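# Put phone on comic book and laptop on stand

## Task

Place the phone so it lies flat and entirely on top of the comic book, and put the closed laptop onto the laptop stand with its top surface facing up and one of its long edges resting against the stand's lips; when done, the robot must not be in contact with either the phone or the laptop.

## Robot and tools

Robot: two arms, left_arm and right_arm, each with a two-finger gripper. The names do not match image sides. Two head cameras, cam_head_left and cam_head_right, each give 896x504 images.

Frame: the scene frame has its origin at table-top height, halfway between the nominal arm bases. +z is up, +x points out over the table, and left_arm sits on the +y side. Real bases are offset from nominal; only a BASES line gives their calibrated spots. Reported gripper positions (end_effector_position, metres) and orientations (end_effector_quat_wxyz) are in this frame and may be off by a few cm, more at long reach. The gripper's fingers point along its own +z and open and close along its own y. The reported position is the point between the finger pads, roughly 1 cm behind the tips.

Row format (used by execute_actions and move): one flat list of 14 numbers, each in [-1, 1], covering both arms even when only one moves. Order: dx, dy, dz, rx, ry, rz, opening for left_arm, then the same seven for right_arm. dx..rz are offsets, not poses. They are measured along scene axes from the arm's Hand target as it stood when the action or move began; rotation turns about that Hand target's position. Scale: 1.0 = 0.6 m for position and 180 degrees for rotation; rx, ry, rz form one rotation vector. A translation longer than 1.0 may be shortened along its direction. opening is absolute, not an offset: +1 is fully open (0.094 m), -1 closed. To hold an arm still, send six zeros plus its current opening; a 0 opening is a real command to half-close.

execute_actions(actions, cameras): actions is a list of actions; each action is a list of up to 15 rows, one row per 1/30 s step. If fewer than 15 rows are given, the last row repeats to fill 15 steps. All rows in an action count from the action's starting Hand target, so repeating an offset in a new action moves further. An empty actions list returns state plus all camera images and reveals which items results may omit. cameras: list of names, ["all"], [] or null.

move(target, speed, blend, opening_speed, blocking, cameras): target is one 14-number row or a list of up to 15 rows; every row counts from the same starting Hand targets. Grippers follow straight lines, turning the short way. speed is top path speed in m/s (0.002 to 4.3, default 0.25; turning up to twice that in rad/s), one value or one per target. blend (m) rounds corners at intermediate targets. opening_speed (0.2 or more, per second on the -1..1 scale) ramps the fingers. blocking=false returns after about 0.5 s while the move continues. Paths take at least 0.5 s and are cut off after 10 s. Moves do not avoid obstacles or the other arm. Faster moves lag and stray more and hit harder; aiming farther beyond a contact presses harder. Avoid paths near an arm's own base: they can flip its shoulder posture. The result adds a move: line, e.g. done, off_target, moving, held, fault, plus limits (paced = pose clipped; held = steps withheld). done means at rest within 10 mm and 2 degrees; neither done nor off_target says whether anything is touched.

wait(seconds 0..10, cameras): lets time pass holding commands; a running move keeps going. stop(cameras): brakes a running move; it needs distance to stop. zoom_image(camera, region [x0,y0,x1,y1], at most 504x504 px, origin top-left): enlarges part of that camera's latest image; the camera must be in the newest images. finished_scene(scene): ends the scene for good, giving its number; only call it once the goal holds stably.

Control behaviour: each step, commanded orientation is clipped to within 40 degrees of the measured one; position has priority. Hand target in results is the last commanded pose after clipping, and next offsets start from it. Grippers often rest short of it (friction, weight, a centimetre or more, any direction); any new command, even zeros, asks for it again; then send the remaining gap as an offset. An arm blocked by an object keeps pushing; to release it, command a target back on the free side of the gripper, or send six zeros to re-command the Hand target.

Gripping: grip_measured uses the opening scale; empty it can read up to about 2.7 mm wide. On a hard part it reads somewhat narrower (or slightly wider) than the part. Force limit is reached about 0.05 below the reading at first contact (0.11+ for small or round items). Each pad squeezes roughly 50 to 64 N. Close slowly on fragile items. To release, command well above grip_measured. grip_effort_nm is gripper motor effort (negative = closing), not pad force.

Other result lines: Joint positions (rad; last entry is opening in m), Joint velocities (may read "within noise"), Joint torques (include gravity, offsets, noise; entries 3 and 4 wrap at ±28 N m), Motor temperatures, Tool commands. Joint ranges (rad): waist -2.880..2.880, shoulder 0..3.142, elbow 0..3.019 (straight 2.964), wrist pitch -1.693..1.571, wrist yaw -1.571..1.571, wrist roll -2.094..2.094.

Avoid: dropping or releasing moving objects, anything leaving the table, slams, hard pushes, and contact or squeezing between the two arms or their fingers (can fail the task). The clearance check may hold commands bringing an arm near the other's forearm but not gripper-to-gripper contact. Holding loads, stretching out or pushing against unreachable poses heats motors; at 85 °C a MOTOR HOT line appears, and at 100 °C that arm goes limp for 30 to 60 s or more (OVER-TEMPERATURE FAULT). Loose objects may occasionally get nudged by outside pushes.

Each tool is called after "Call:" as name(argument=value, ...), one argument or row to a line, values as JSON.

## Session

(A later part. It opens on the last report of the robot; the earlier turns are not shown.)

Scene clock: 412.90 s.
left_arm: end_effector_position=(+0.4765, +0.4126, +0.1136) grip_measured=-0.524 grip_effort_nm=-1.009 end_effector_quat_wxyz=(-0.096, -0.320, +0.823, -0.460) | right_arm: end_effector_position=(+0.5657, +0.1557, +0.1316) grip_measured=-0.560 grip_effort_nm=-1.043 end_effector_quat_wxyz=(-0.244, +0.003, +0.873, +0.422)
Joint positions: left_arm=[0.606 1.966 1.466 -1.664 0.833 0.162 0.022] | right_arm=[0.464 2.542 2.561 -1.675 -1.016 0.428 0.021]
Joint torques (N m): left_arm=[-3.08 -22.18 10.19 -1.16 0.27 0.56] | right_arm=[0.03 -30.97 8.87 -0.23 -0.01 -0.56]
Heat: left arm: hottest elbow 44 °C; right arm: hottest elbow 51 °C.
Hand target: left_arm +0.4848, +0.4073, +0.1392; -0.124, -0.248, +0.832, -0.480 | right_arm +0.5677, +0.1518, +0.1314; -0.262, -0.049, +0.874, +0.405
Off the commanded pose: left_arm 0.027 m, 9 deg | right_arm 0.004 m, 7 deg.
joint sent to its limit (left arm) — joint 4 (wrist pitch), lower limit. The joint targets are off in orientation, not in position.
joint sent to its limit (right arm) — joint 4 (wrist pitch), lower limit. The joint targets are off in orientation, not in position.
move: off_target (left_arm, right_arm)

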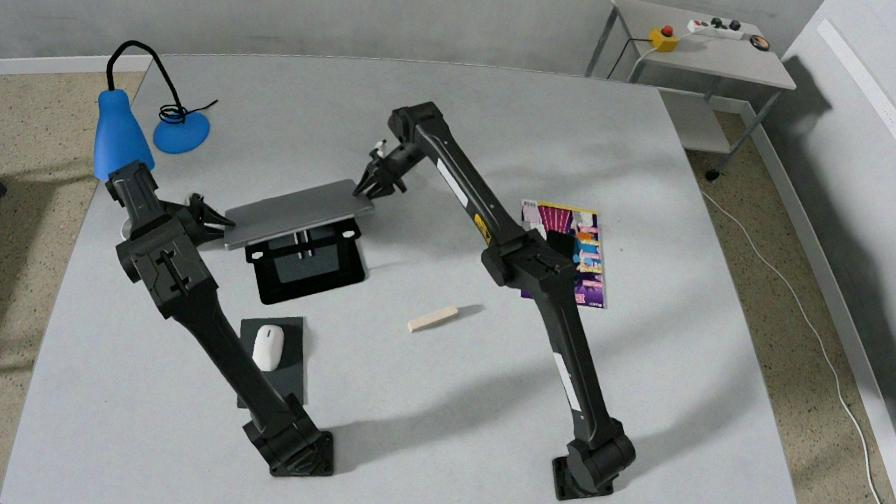

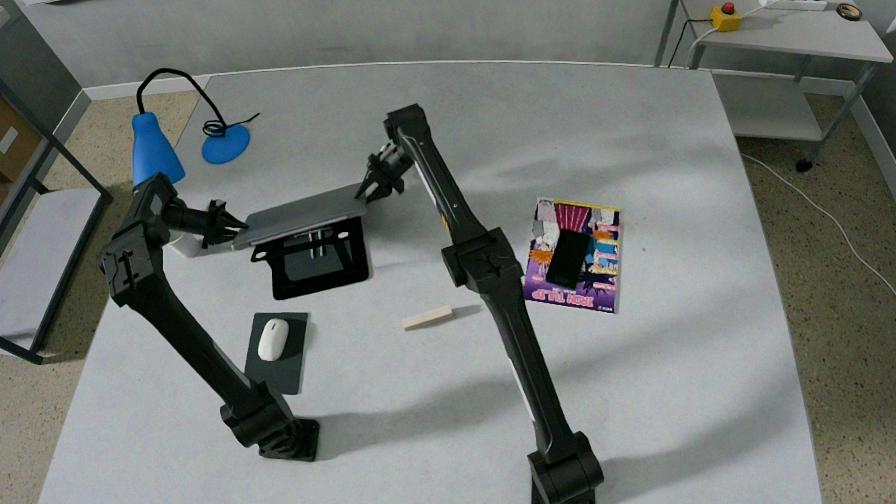

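Call:
move(
  target=[0.013,0.004,-0.05,0,0,0,-0.95,0.013,0.004,-0.055,0,0,0,-0.95],
  speed=0.05,
  cameras=["all"],
)

Call:
zoom_image(
  camera="cam_head_left",
  region=[200, 150, 400, 290],
)

Call:
zoom_image(
  camera="cam_head_right",
  region=[200, 150, 400, 290],
)

Scene clock: 420.07 s.
left_arm: end_effector_position=(+0.4758, +0.4106, +0.0922) grip_measured=-0.524 grip_effort_nm=-1.009 end_effector_quat_wxyz=(-0.105, -0.303, +0.823, -0.468) | right_arm: end_effector_position=(+0.5665, +0.1543, +0.1044) grip_measured=-0.557 grip_effort_nm=-1.038 end_effector_quat_wxyz=(-0.248, -0.011, +0.871, +0.424)
Joint positions: left_arm=[0.603 2.015 1.466 -1.664 0.832 0.218 0.022] | right_arm=[0.461 2.581 2.561 -1.675 -1.023 0.372 0.021]
Joint torques (N m): left_arm=[-2.73 -19.78 12.16 -1.39 0.15 0.36] | right_arm=[0.21 -28.98 12.52 -0.29 0.37 -0.13]
Motor temperatures (°C): left_arm=[22 30 43 24 28 24 29] | right_arm=[26 49 50 25 25 24 27]
Heat: left arm: hottest elbow 43 °C; right arm: hottest elbow 50 °C.
Hand target: left_arm +0.4927, +0.4095, +0.1091; -0.124, -0.248, +0.832, -0.480 | right_arm +0.5754, +0.1543, +0.0985; -0.262, -0.049, +0.874, +0.405
Off the commanded pose: left_arm 0.024 m, 7 deg | right_arm 0.011 m, 5 deg.
joint sent to its limit (left arm) — joint 4 (wrist pitch), lower limit. The joint targets are off in orientation, not in position.
joint sent to its limit (right arm) — joint 4 (wrist pitch), lower limit. The joint targets are off in orientation, not in position.
move: off_target (left_arm, right_arm)

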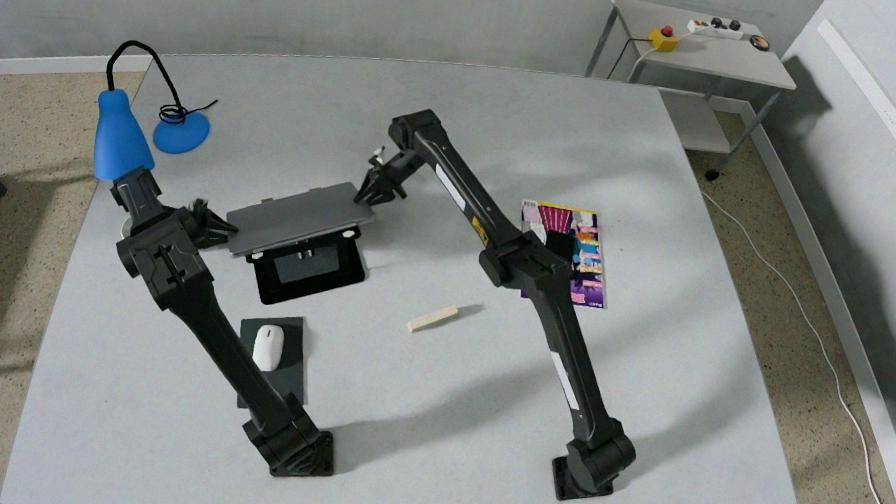

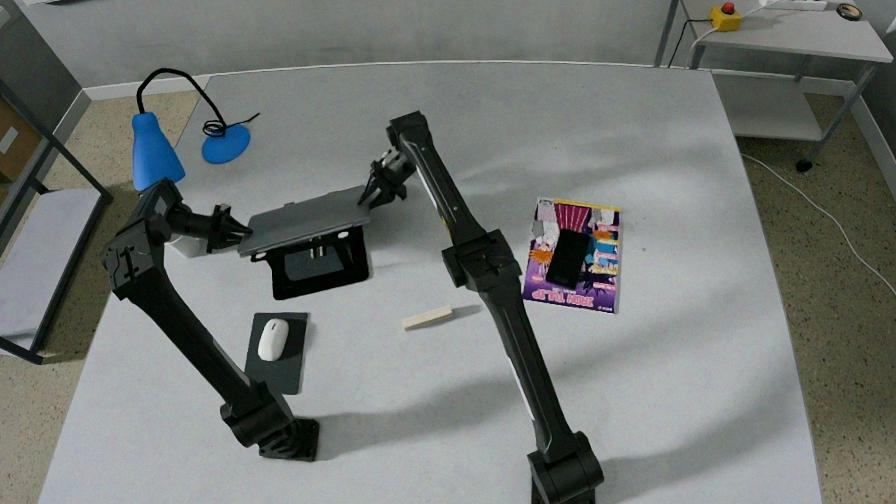

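Scaled by 2.520.

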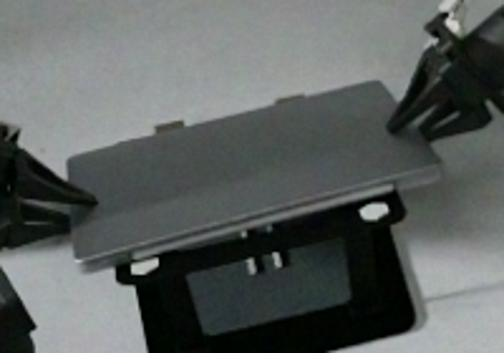

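Scaled by 2.520.

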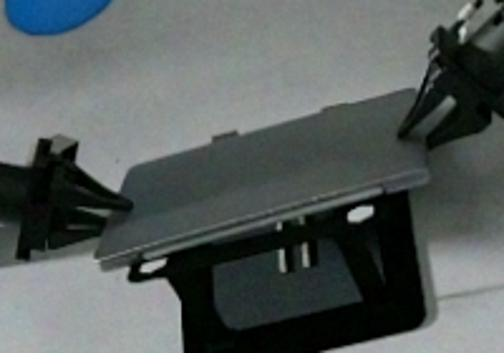

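Call:
move(
  target=[0.006,0.002,-0.04,0,0,0,-0.95,0.006,0.002,-0.03,0,0,0,-0.95],
  speed=0.04,
  cameras=["all"],
)

Call:
zoom_image(
  camera="cam_head_left",
  region=[200, 150, 400, 290],
)

Call:
zoom_image(
  camera="cam_head_right",
  region=[200, 150, 400, 290],
)

Scene clock: 424.37 s.
left_arm: end_effector_position=(+0.4807, +0.4116, +0.0876) grip_measured=-0.527 grip_effort_nm=-1.004 end_effector_quat_wxyz=(-0.105, -0.297, +0.823, -0.473) | right_arm: end_effector_position=(+0.5705, +0.1549, +0.0993) grip_measured=-0.557 grip_effort_nm=-1.038 end_effector_quat_wxyz=(-0.246, -0.012, +0.870, +0.428)
Joint positions: left_arm=[0.6 2.039 1.486 -1.673 0.838 0.237 0.022] | right_arm=[0.459 2.601 2.585 -1.675 -1.028 0.368 0.021]
Joint torques (N m): left_arm=[-3.31 -17.14 12.26 -1.05 -0.2 0.5] | right_arm=[0.26 -28.22 12.83 -0.25 0.55 -0.24]
Heat: left arm: hottest elbow 43 °C; right arm: hottest elbow 51 °C.
Hand target: left_arm +0.4962, +0.4109, +0.0851; -0.124, -0.248, +0.832, -0.480 | right_arm +0.5789, +0.1556, +0.0804; -0.262, -0.049, +0.874, +0.405
Off the commanded pose: left_arm 0.016 m, 6 deg | right_arm 0.021 m, 5 deg.
joint sent to its limit (left arm) — joint 4 (wrist pitch), lower limit. The joint targets are off in orientation, not in position.
joint sent to its limit (right arm) — joint 4 (wrist pitch), lower limit. The joint targets are off in orientation, not in position.
move: off_target (left_arm, right_arm)

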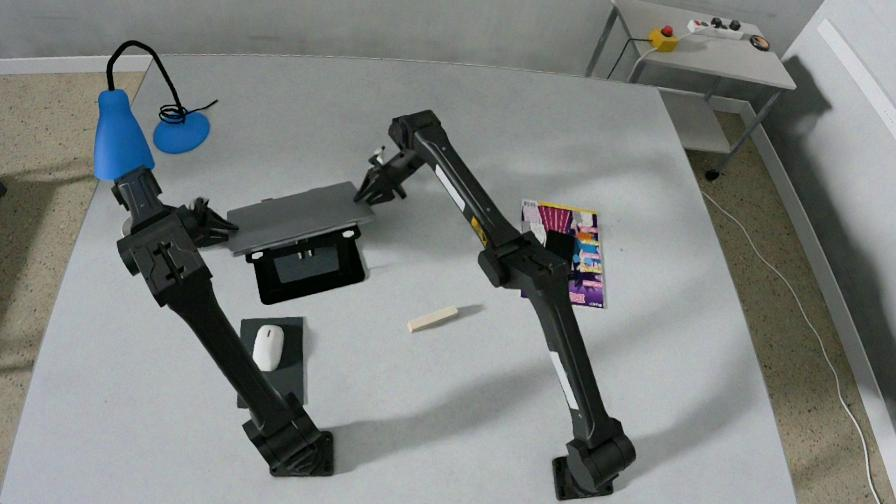

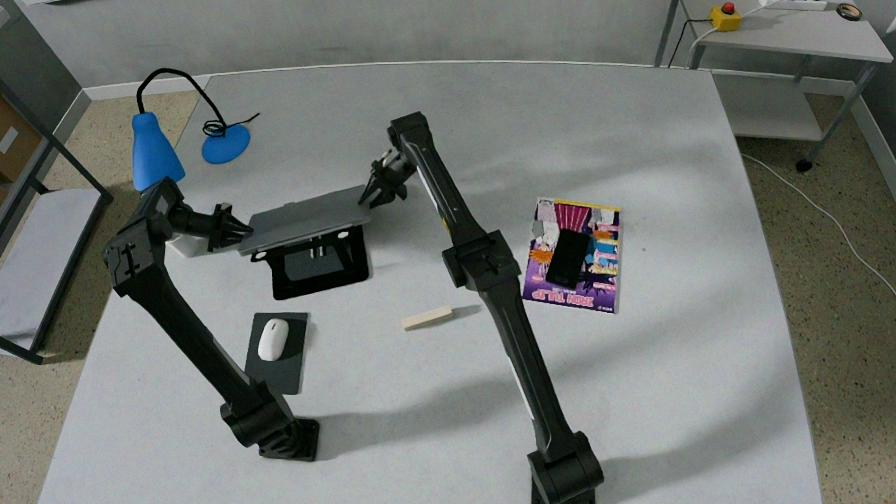

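Scaled by 2.520.

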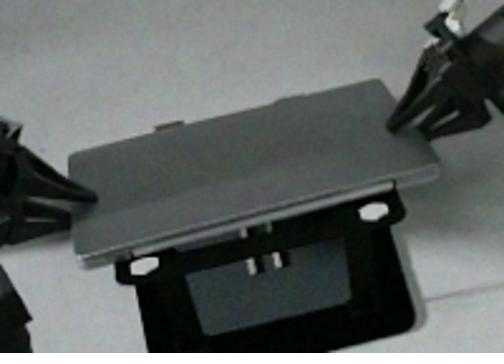

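Scaled by 2.520.

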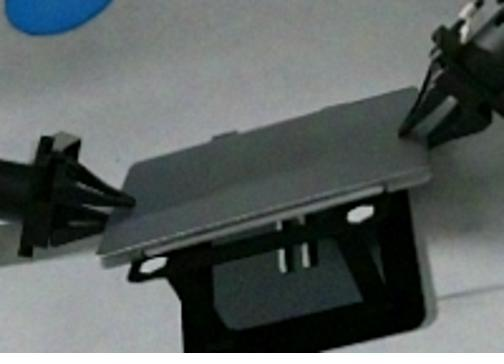

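Call:
move(
  target=[-0.004,0.0,0.008,0,0,0,-0.95,-0.004,0,0.023,0,0,0,-0.95],
  speed=0.04,
)

Call:
move(
  target=[0,0,0,0,0,0,-0.2,0,0,0,0,0,0,-0.2],
  opening_speed=0.25,
  cameras=["all"],
)

Call:
zoom_image(
  camera="cam_head_left",
  region=[200, 150, 400, 290],
)

Call:
zoom_image(
  camera="cam_head_right",
  region=[200, 150, 400, 290],
)

Scene clock: 429.00 s.
left_arm: end_effector_position=(+0.4808, +0.4115, +0.0876) grip_measured=-0.527 grip_effort_nm=-1.009 end_effector_quat_wxyz=(-0.105, -0.297, +0.823, -0.473) | right_arm: end_effector_position=(+0.5706, +0.1549, +0.0992) grip_measured=-0.557 grip_effort_nm=-1.043 end_effector_quat_wxyz=(-0.246, -0.012, +0.870, +0.428)
Joint positions: left_arm=[0.6 2.039 1.487 -1.673 0.838 0.237 0.022] | right_arm=[0.459 2.602 2.585 -1.675 -1.028 0.368 0.021]
Joint torques (N m): left_arm=[-3.49 -17.9 11.49 -0.81 -0.23 0.5] | right_arm=[0.38 -29.68 11.81 -0.29 0.54 -0.14]
Heat: left arm: hottest elbow 43 °C; right arm: hottest elbow 51 °C.
Hand target: left_arm +0.4939, +0.4107, +0.0900; -0.124, -0.248, +0.832, -0.480 | right_arm +0.5765, +0.1556, +0.0941; -0.263, -0.049, +0.874, +0.405
Off the commanded pose: left_arm 0.013 m, 6 deg | right_arm 0.008 m, 5 deg.
joint sent to its limit (left arm) — joint 4 (wrist pitch), lower limit. The joint targets are off in orientation, not in position.
joint sent to its limit (right arm) — joint 4 (wrist pitch), lower limit. The joint targets are off in orientation, not in position.
move: off_target (left_arm, right_arm)

Scene clock: 432.30 s.
left_arm: end_effector_position=(+0.4816, +0.4094, +0.0865) grip_measured=-0.203 grip_effort_nm=0.129 end_effector_quat_wxyz=(-0.103, -0.279, +0.832, -0.469) | right_arm: end_effector_position=(+0.5716, +0.1524, +0.0955) grip_measured=-0.202 grip_effort_nm=0.066 end_effector_quat_wxyz=(-0.237, -0.023, +0.877, +0.418)
Joint positions: left_arm=[0.592 2.042 1.492 -1.675 0.824 0.268 0.037] | right_arm=[0.459 2.602 2.587 -1.675 -0.998 0.348 0.037]
Joint torques (N m): left_arm=[-2.67 -19.49 10.92 -0.8 0.28 0.16] | right_arm=[0.44 -29.86 11.63 -0.28 -0.41 0.03]
Heat: left arm: hottest elbow 43 °C; right arm: hottest elbow 51 °C.
Hand target: left_arm +0.4939, +0.4109, +0.0899; -0.124, -0.248, +0.832, -0.480 | right_arm +0.5765, +0.1556, +0.0941; -0.263, -0.049, +0.874, +0.405
Off the commanded pose: left_arm 0.013 m, 4 deg | right_arm 0.006 m, 5 deg.
joint sent to its limit (left arm) — joint 4 (wrist pitch), lower limit. The joint targets are off in orientation, not in position.
joint sent to its limit (right arm) — joint 4 (wrist pitch), lower limit. The joint targets are off in orientation, not in position.
move: off_target (left_arm, right_arm)

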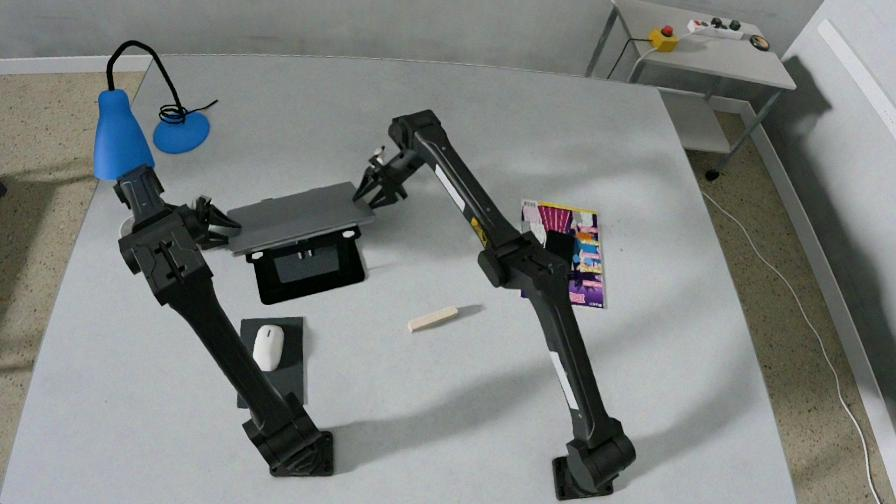

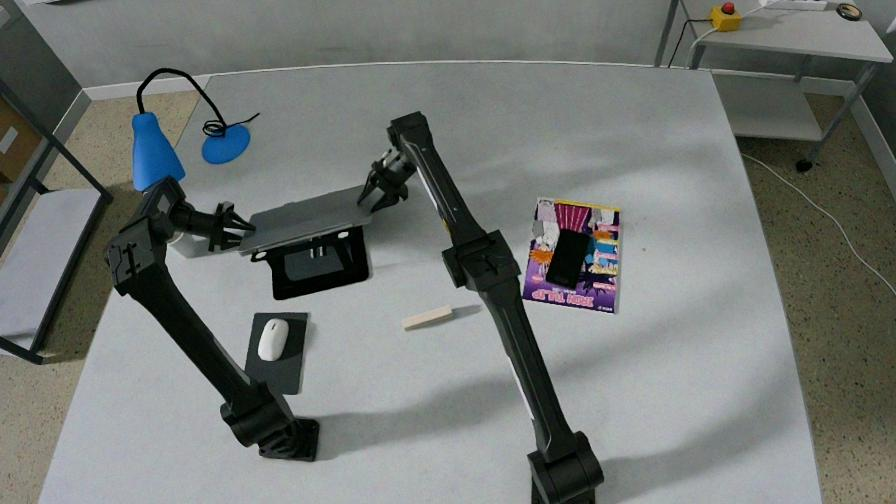

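Scaled by 2.520.

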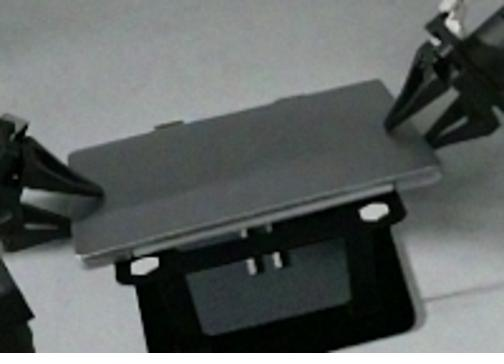

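Scaled by 2.520.

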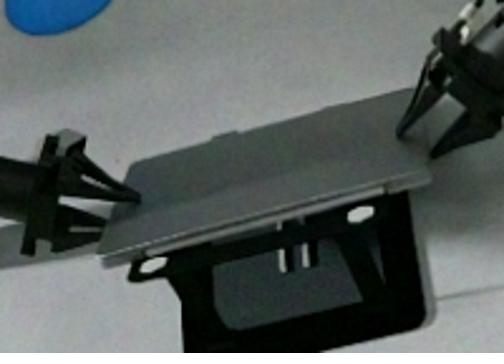

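Call:
move(
  target=[0,0,0,0,0,0,0.2,0,0,0,0,0,0,0.2],
  opening_speed=0.3,
)

Call:
move(
  target=[-0.045,0.115,0.003,0,0,0,0.2,0.04,-0.115,0.003,0,0,0,0.2],
  speed=0.06,
  cameras=["all"],
)

Call:
zoom_image(
  camera="cam_head_left",
  region=[200, 150, 400, 290],
)

Call:
zoom_image(
  camera="cam_head_right",
  region=[200, 150, 400, 290],
)

Scene clock: 438.43 s.
left_arm: end_effector_position=(+0.4816, +0.4095, +0.0864) grip_measured=+0.197 grip_effort_nm=0.129 end_effector_quat_wxyz=(-0.103, -0.279, +0.832, -0.469) | right_arm: end_effector_position=(+0.5716, +0.1524, +0.0955) grip_measured=+0.198 grip_effort_nm=0.066 end_effector_quat_wxyz=(-0.236, -0.023, +0.877, +0.418)
Joint positions: left_arm=[0.592 2.042 1.492 -1.675 0.824 0.269 0.056] | right_arm=[0.459 2.602 2.587 -1.675 -0.998 0.348 0.056]
Joint torques (N m): left_arm=[-2.43 -18.78 10.99 -0.8 0.24 0.15] | right_arm=[0.5 -29.74 11.66 -0.29 -0.42 0.04]
Heat: left arm: hottest elbow 43 °C; right arm: hottest shoulder 51 °C.
Hand target: left_arm +0.4938, +0.4109, +0.0899; -0.124, -0.248, +0.832, -0.480 | right_arm +0.5765, +0.1556, +0.0941; -0.263, -0.049, +0.874, +0.405
Off the commanded pose: left_arm 0.013 m, 4 deg | right_arm 0.006 m, 5 deg.
joint sent to its limit (left arm) — joint 4 (wrist pitch), lower limit. The joint targets are off in orientation, not in position.
joint sent to its limit (right arm) — joint 4 (wrist pitch), lower limit. The joint targets are off in orientation, not in position.
move: off_target (left_arm, right_arm)

Scene clock: 440.43 s.
left_arm: end_effector_position=(+0.4550, +0.4627, +0.0822) grip_measured=+0.198 grip_effort_nm=0.129 end_effector_quat_wxyz=(-0.080, -0.293, +0.841, -0.448) | right_arm: end_effector_position=(+0.5999, +0.0937, +0.0904) grip_measured=+0.199 grip_effort_nm=0.066 end_effector_quat_wxyz=(-0.209, -0.020, +0.880, +0.425)
Joint positions: left_arm=[0.699 2.042 1.505 -1.675 0.752 0.318 0.056] | right_arm=[0.373 2.574 2.525 -1.675 -0.979 0.251 0.056]
Joint torques (N m): left_arm=[-1.85 -19.43 12.63 -1.06 0.29 0.14] | right_arm=[-0.32 -32.32 7.32 -0.34 -0.4 0.09]
Heat: left arm: hottest elbow 43 °C; right arm: hottest shoulder 51 °C.
Hand target: left_arm +0.4668, +0.4797, +0.0917; -0.124, -0.248, +0.832, -0.480 | right_arm +0.6006, +0.0866, +0.0961; -0.262, -0.049, +0.874, +0.405
Off the commanded pose: left_arm 0.023 m, 8 deg | right_arm 0.009 m, 7 deg.
joint sent to its limit (left arm) — joint 4 (wrist pitch), lower limit. The joint targets are off in orientation, not in position.
joint sent to its limit (right arm) — joint 4 (wrist pitch), lower limit. The joint targets are off in orientation, not in position.
move: off_target (left_arm, right_arm)

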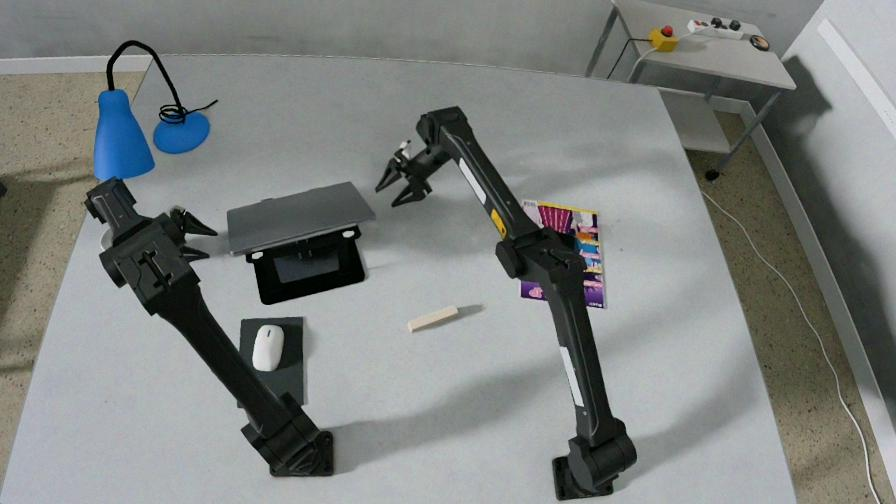

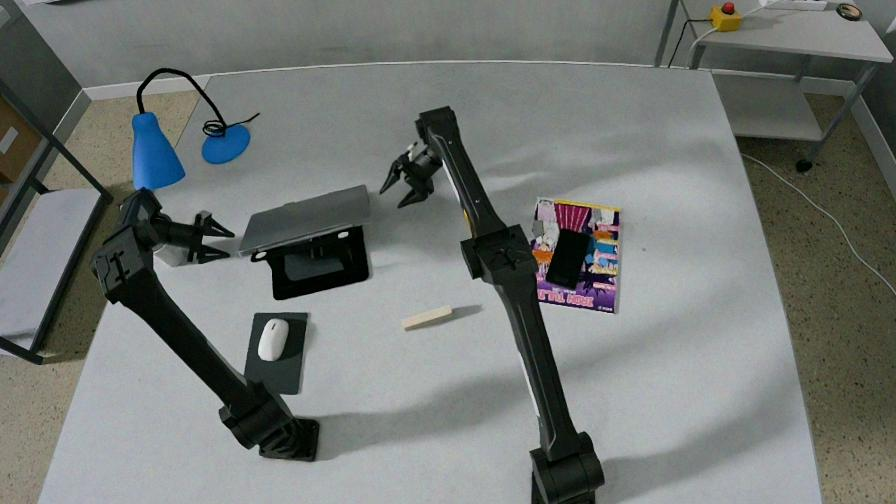

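Scaled by 2.520.

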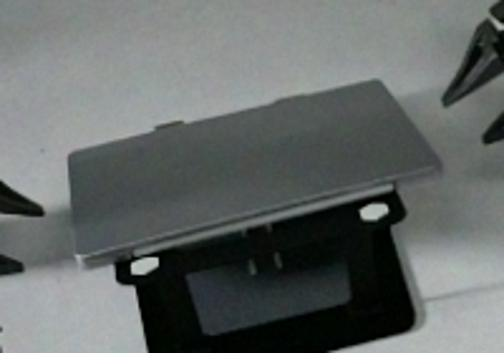

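Scaled by 2.520.

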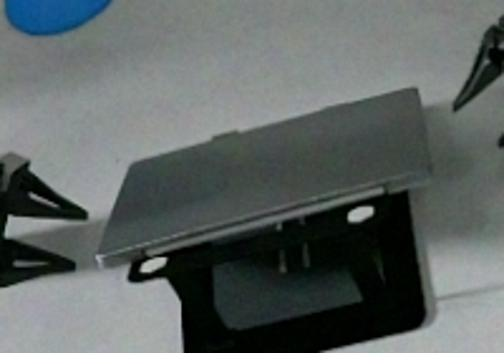

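Call:
move(
  target=[
    [-0.017,0.058,0.167,0,0,0,-1,0.008,-0.02,0.167,0,0,0,-1],
    [-0.203,-0.047,0.167,0,0,0,-1,-0.213,-0.083,0.167,0,0,0,-1],
  ],
  speed=0.12,
  blend=0.02,
  cameras=["all"],
)

Call:
zoom_image(
  camera="cam_head_left",
  region=[160, 140, 440, 320],
)

Call:
zoom_image(
  camera="cam_head_right",
  region=[160, 140, 440, 320],
)

Scene clock: 461.57 s.
left_arm: end_effector_position=(+0.3518, +0.4507, +0.1850) grip_measured=-0.981 grip_effort_nm=-1.004 end_effector_quat_wxyz=(+0.000, -0.321, +0.861, -0.394) | right_arm: end_effector_position=(+0.4809, +0.0346, +0.1925) grip_measured=-0.991 grip_effort_nm=-0.491 end_effector_quat_wxyz=(-0.235, -0.030, +0.879, +0.414)
Joint positions: left_arm=[0.836 1.609 1.242 -1.675 0.686 0.321 0.001] | right_arm=[0.357 2.095 1.918 -1.675 -0.966 0.146 0]
Joint torques (N m): left_arm=[-0.56 -16.62 7.87 -0.79 0.24 0.16] | right_arm=[0.97 -26.58 7.1 -0.51 -0.4 0.03]
Heat: left arm: hottest elbow 42 °C; right arm: hottest shoulder 52 °C.
Hand target: left_arm +0.3451, +0.4516, +0.1919; -0.124, -0.248, +0.832, -0.480 | right_arm +0.4729, +0.0366, +0.1963; -0.262, -0.049, +0.874, +0.405
Off the commanded pose: left_arm 0.010 m, 20 deg | right_arm 0.009 m, 4 deg.
joint sent to its limit (left arm) — joint 4 (wrist pitch), lower limit. The joint targets are off in orientation, not in position.
joint sent to its limit (right arm) — joint 4 (wrist pitch), lower limit. The joint targets are off in orientation, not in position.
move: off_target (left_arm, right_arm)

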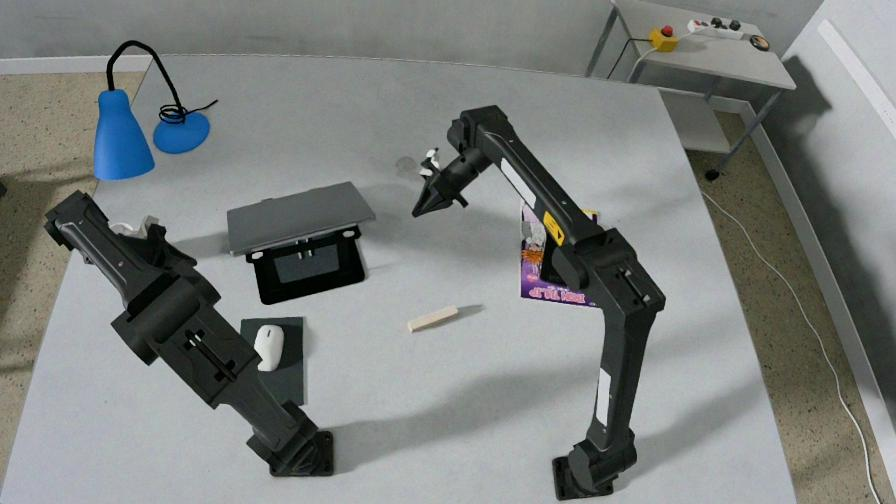

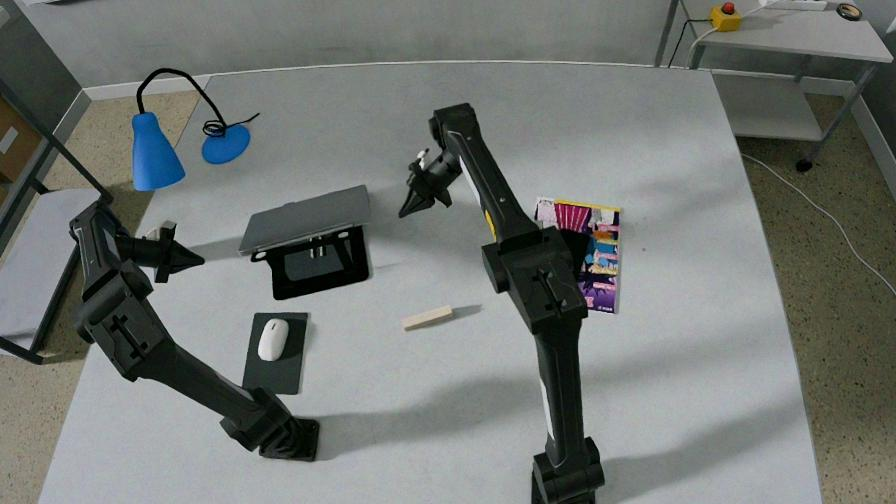

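Scaled by 1.800.

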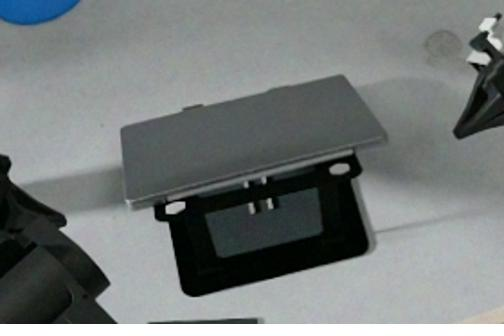

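Scaled by 1.800.

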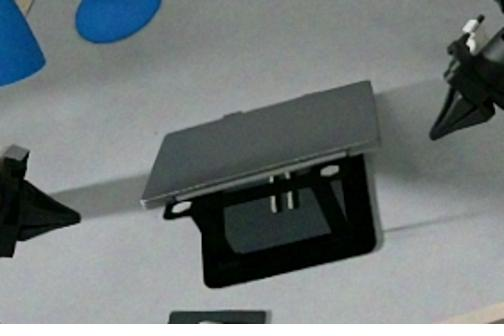

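Call:
zoom_image(
  camera="cam_head_left",
  region=[240, 165, 340, 215],
)

Call:
zoom_image(
  camera="cam_head_right",
  region=[265, 165, 365, 215],
)

Call:
zoom_image(
  camera="cam_head_left",
  region=[220, 205, 380, 285],
)

Scaled by 5.040.

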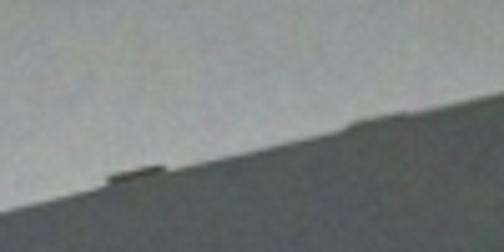

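Scaled by 5.040.

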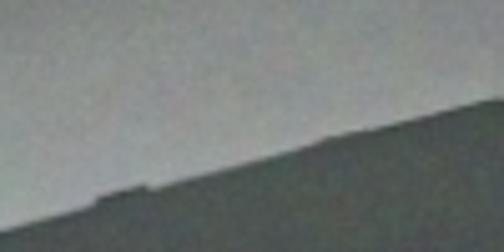

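Scaled by 3.150.

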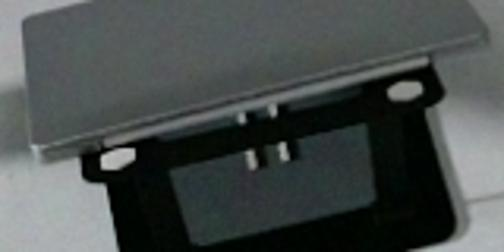

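Call:
move(
  target=[
    [0.0,-0.13,0.0,0,0,0,-1,-0.085,0.06,0.0,0,0,0,-1],
    [0.0,-0.155,-0.04,0,0,0,-1,-0.089,0.147,-0.03,0,0,0,-1],
  ],
  speed=0.1,
  cameras=["all"],
)

Call:
zoom_image(
  camera="cam_head_left",
  region=[200, 165, 420, 305],
)

Call:
zoom_image(
  camera="cam_head_right",
  region=[200, 165, 420, 305],
)

Scene clock: 475.47 s.
left_arm: end_effector_position=(+0.3454, +0.3648, +0.1703) grip_measured=-0.981 grip_effort_nm=-1.004 end_effector_quat_wxyz=(-0.055, -0.291, +0.849, -0.438) | right_arm: end_effector_position=(+0.4148, +0.1184, +0.1898) grip_measured=-0.991 grip_effort_nm=-0.491 end_effector_quat_wxyz=(-0.259, -0.051, +0.875, +0.407)
Joint positions: left_arm=[0.7 1.555 1.085 -1.675 0.756 0.302 0.001] | right_arm=[0.526 2.032 1.808 -1.494 -1 0.334 0]
Joint torques (N m): left_arm=[-2.37 -13.33 7.28 -0.76 0.44 0.11] | right_arm=[0.79 -22.24 9.55 0.23 -0.53 0.19]
Motor temperatures (°C): left_arm=[22 30 41 24 27 24 29] | right_arm=[26 51 45 25 25 23 26]
Heat: left arm: hottest elbow 41 °C; right arm: hottest shoulder 51 °C.
Hand target: left_arm +0.3450, +0.3585, +0.1679; -0.124, -0.248, +0.832, -0.480 | right_arm +0.4194, +0.1250, +0.1784; -0.262, -0.049, +0.874, +0.405
Off the commanded pose: left_arm 0.007 m, 11 deg | right_arm 0.014 m, 1 deg.
joint sent to its limit (left arm) — joint 4 (wrist pitch), lower limit. The joint targets are off in orientation, not in position.
move: off_target (left_arm, right_arm)

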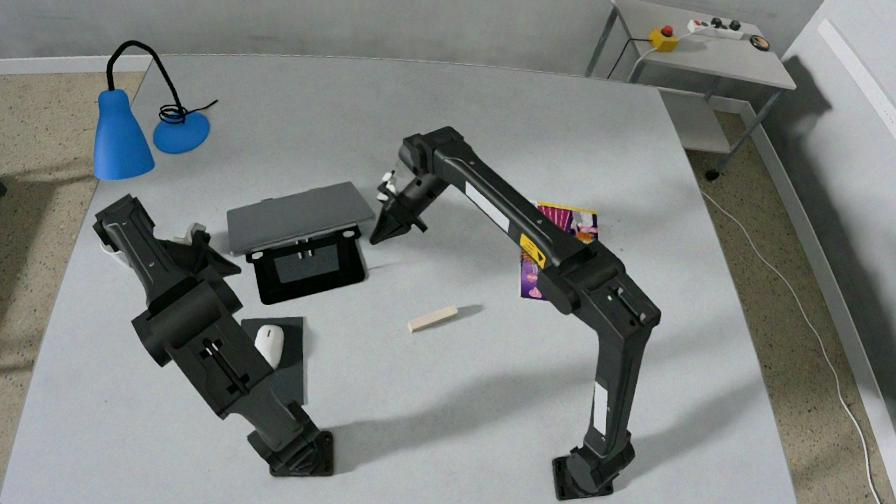

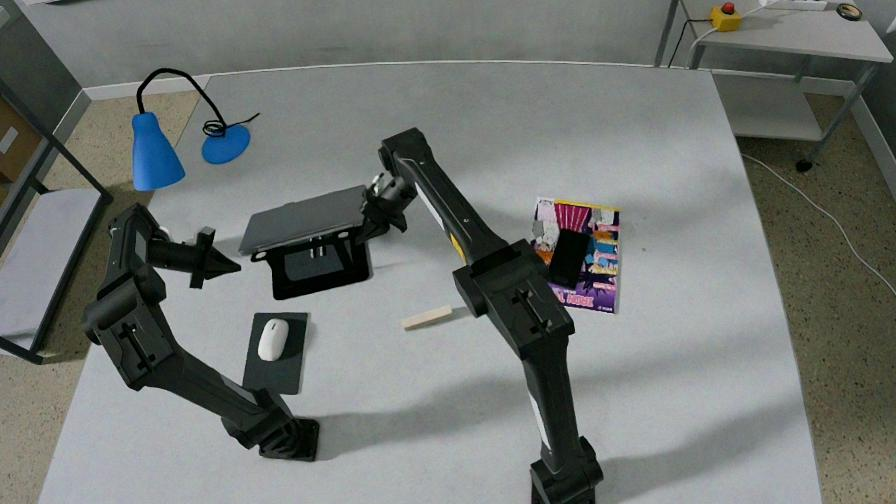

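Scaled by 2.291.

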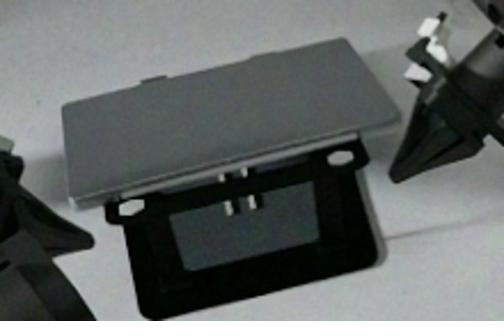

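Scaled by 2.291.

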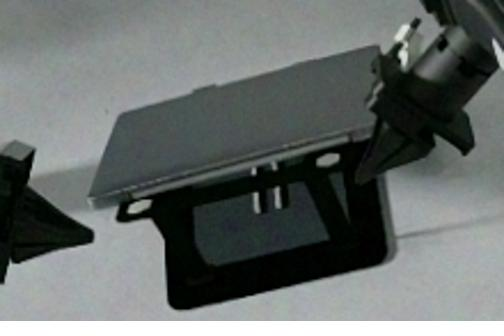

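Call:
move(
  target=[0.0,0.0,-0.022,0,0,0,-1,0.004,0.0,-0.042,0,0,0,-1],
  speed=0.06,
)

Call:
move(
  target=[0.036,0.013,0,0,0,0,-1,0.03,0.011,0,0,0,0,-1],
  speed=0.03,
  cameras=["all"],
)

Call:
zoom_image(
  camera="cam_head_left",
  region=[200, 165, 420, 305],
)

Call:
zoom_image(
  camera="cam_head_right",
  region=[200, 165, 420, 305],
)

Scene clock: 483.03 s.
left_arm: end_effector_position=(+0.3464, +0.3654, +0.1588) grip_measured=-0.981 grip_effort_nm=-1.004 end_effector_quat_wxyz=(-0.065, -0.284, +0.847, -0.445) | right_arm: end_effector_position=(+0.4223, +0.1228, +0.1810) grip_measured=-0.991 grip_effort_nm=-0.491 end_effector_quat_wxyz=(-0.245, -0.060, +0.875, +0.414)
Joint positions: left_arm=[0.699 1.594 1.085 -1.675 0.756 0.331 0.001] | right_arm=[0.526 2.045 1.808 -1.445 -1 0.334 0]
Joint torques (N m): left_arm=[-2.37 -12.86 6.99 -0.77 0.31 0.17] | right_arm=[0.56 -21.54 7.46 0.23 -0.52 0.14]
Heat: left arm: hottest elbow 40 °C; right arm: hottest shoulder 50 °C.
Hand target: left_arm +0.3450, +0.3586, +0.1547; -0.124, -0.248, +0.832, -0.480 | right_arm +0.4219, +0.1250, +0.1531; -0.262, -0.049, +0.874, +0.405
Off the commanded pose: left_arm 0.008 m, 9 deg | right_arm 0.028 m, 3 deg.
joint sent to its limit (left arm) — joint 4 (wrist pitch), lower limit. The joint targets are off in orientation, not in position.
move: off_target (left_arm, right_arm)

Scene clock: 485.63 s.
left_arm: end_effector_position=(+0.3507, +0.3593, +0.1461) grip_measured=-0.981 grip_effort_nm=-1.004 end_effector_quat_wxyz=(-0.085, -0.283, +0.840, -0.456) | right_arm: end_effector_position=(+0.4256, +0.1247, +0.1585) grip_measured=-0.991 grip_effort_nm=-0.486 end_effector_quat_wxyz=(-0.264, -0.048, +0.874, +0.404)
Joint positions: left_arm=[0.679 1.639 1.085 -1.675 0.765 0.332 0.001] | right_arm=[0.526 2.095 1.827 -1.464 -1 0.334 0]
Joint torques (N m): left_arm=[-2.73 -12.75 12.15 -0.88 0.46 -0.07] | right_arm=[0.26 -21.6 12.18 -0.35 -0.5 0.08]
Heat: left arm: hottest elbow 40 °C; right arm: hottest shoulder 49 °C.
Hand target: left_arm +0.3666, +0.3664, +0.1547; -0.124, -0.248, +0.832, -0.480 | right_arm +0.4398, +0.1316, +0.1532; -0.262, -0.049, +0.874, +0.405
Off the commanded pose: left_arm 0.019 m, 7 deg | right_arm 0.017 m, 0 deg.
joint sent to its limit (left arm) — joint 4 (wrist pitch), lower limit. The joint targets are off in orientation, not in position.
move: off_target (left_arm, right_arm)

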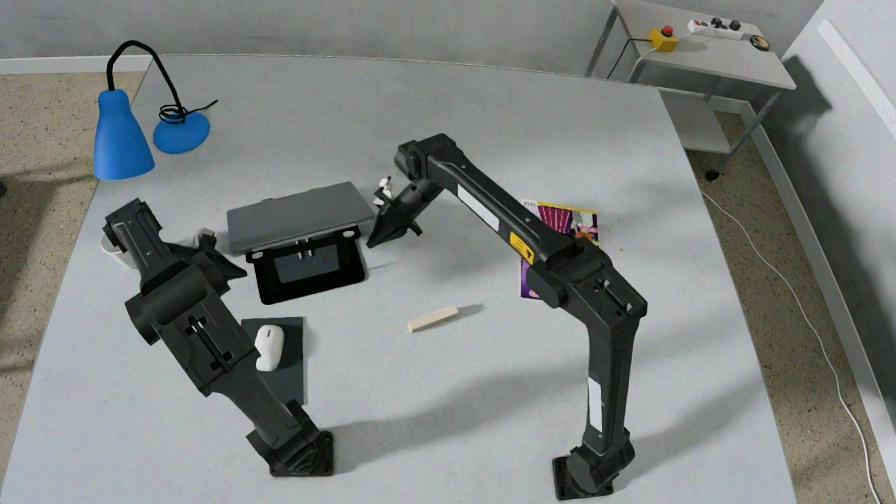

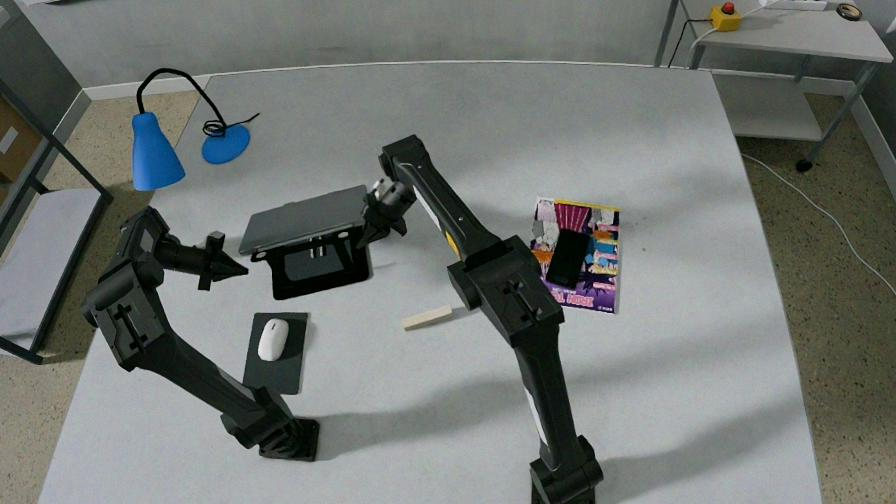

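Scaled by 2.291.

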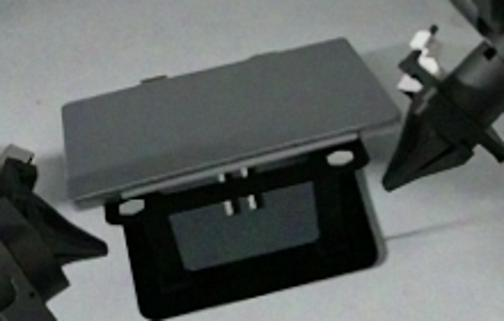

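Scaled by 2.291.

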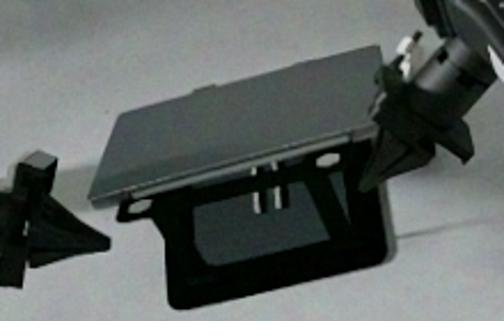

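Call:
move(
  target=[0.045,0.033,0.025,0,0,0,-1,0.047,0.017,0.018,0,0,0,-1],
  speed=0.04,
  cameras=["all"],
)

Call:
zoom_image(
  camera="cam_head_left",
  region=[200, 165, 420, 305],
)

Call:
zoom_image(
  camera="cam_head_right",
  region=[200, 165, 420, 305],
)

Scene clock: 493.07 s.
left_arm: end_effector_position=(+0.3764, +0.3787, +0.1592) grip_measured=-0.981 grip_effort_nm=-1.004 end_effector_quat_wxyz=(-0.067, -0.295, +0.842, -0.447) | right_arm: end_effector_position=(+0.4508, +0.1395, +0.1702) grip_measured=-0.991 grip_effort_nm=-0.491 end_effector_quat_wxyz=(-0.268, -0.048, +0.874, +0.403)
Joint positions: left_arm=[0.677 1.662 1.173 -1.675 0.776 0.281 0.001] | right_arm=[0.526 2.179 2 -1.566 -1 0.326 0]
Joint torques (N m): left_arm=[-3.19 -13.57 13.01 -0.84 0.48 -0.06] | right_arm=[-0.38 -23.36 12.45 -0.36 -0.45 0.04]
Heat: left arm: hottest elbow 40 °C; right arm: hottest shoulder 49 °C.
Hand target: left_arm +0.3937, +0.3863, +0.1698; -0.124, -0.248, +0.832, -0.480 | right_arm +0.4680, +0.1418, +0.1639; -0.263, -0.049, +0.874, +0.405
Off the commanded pose: left_arm 0.022 m, 9 deg | right_arm 0.018 m, 1 deg.
joint sent to its limit (left arm) — joint 4 (wrist pitch), lower limit. The joint targets are off in orientation, not in position.
move: off_target (left_arm, right_arm)

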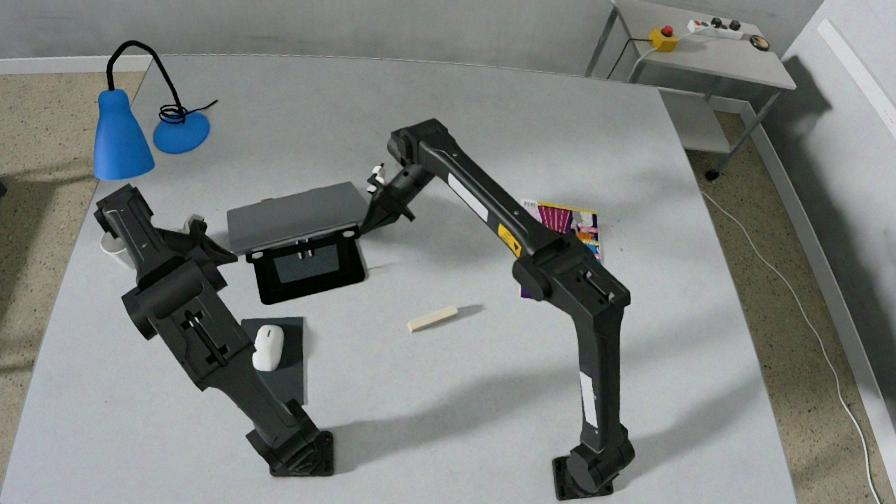

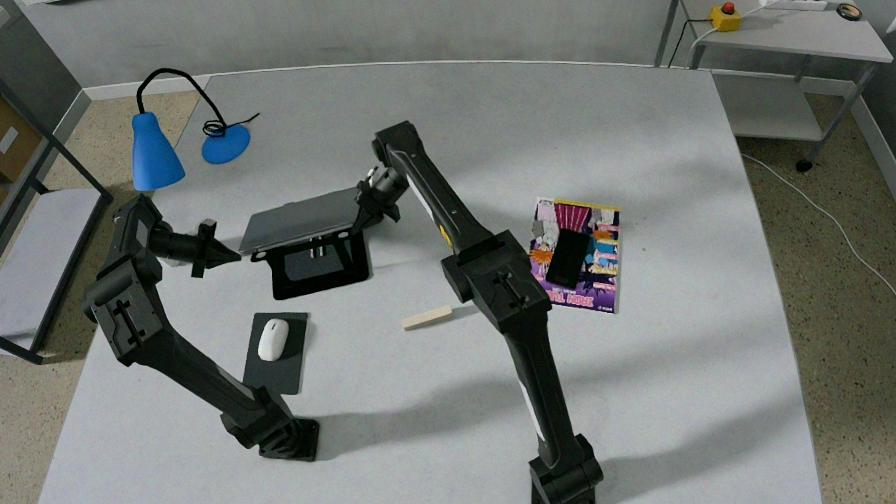

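Scaled by 2.291.

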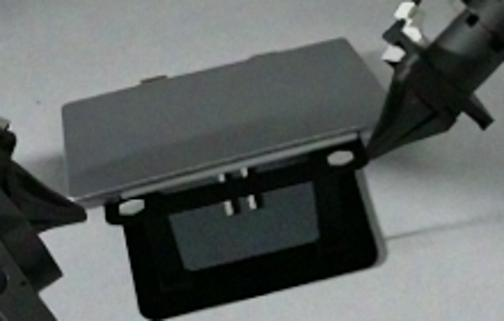

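Scaled by 2.291.

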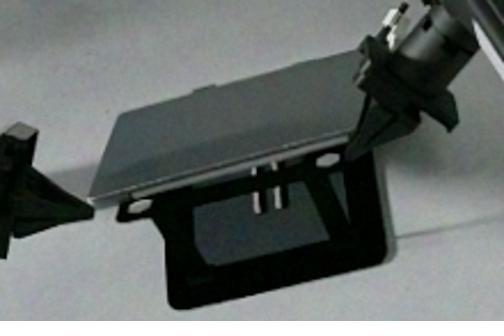

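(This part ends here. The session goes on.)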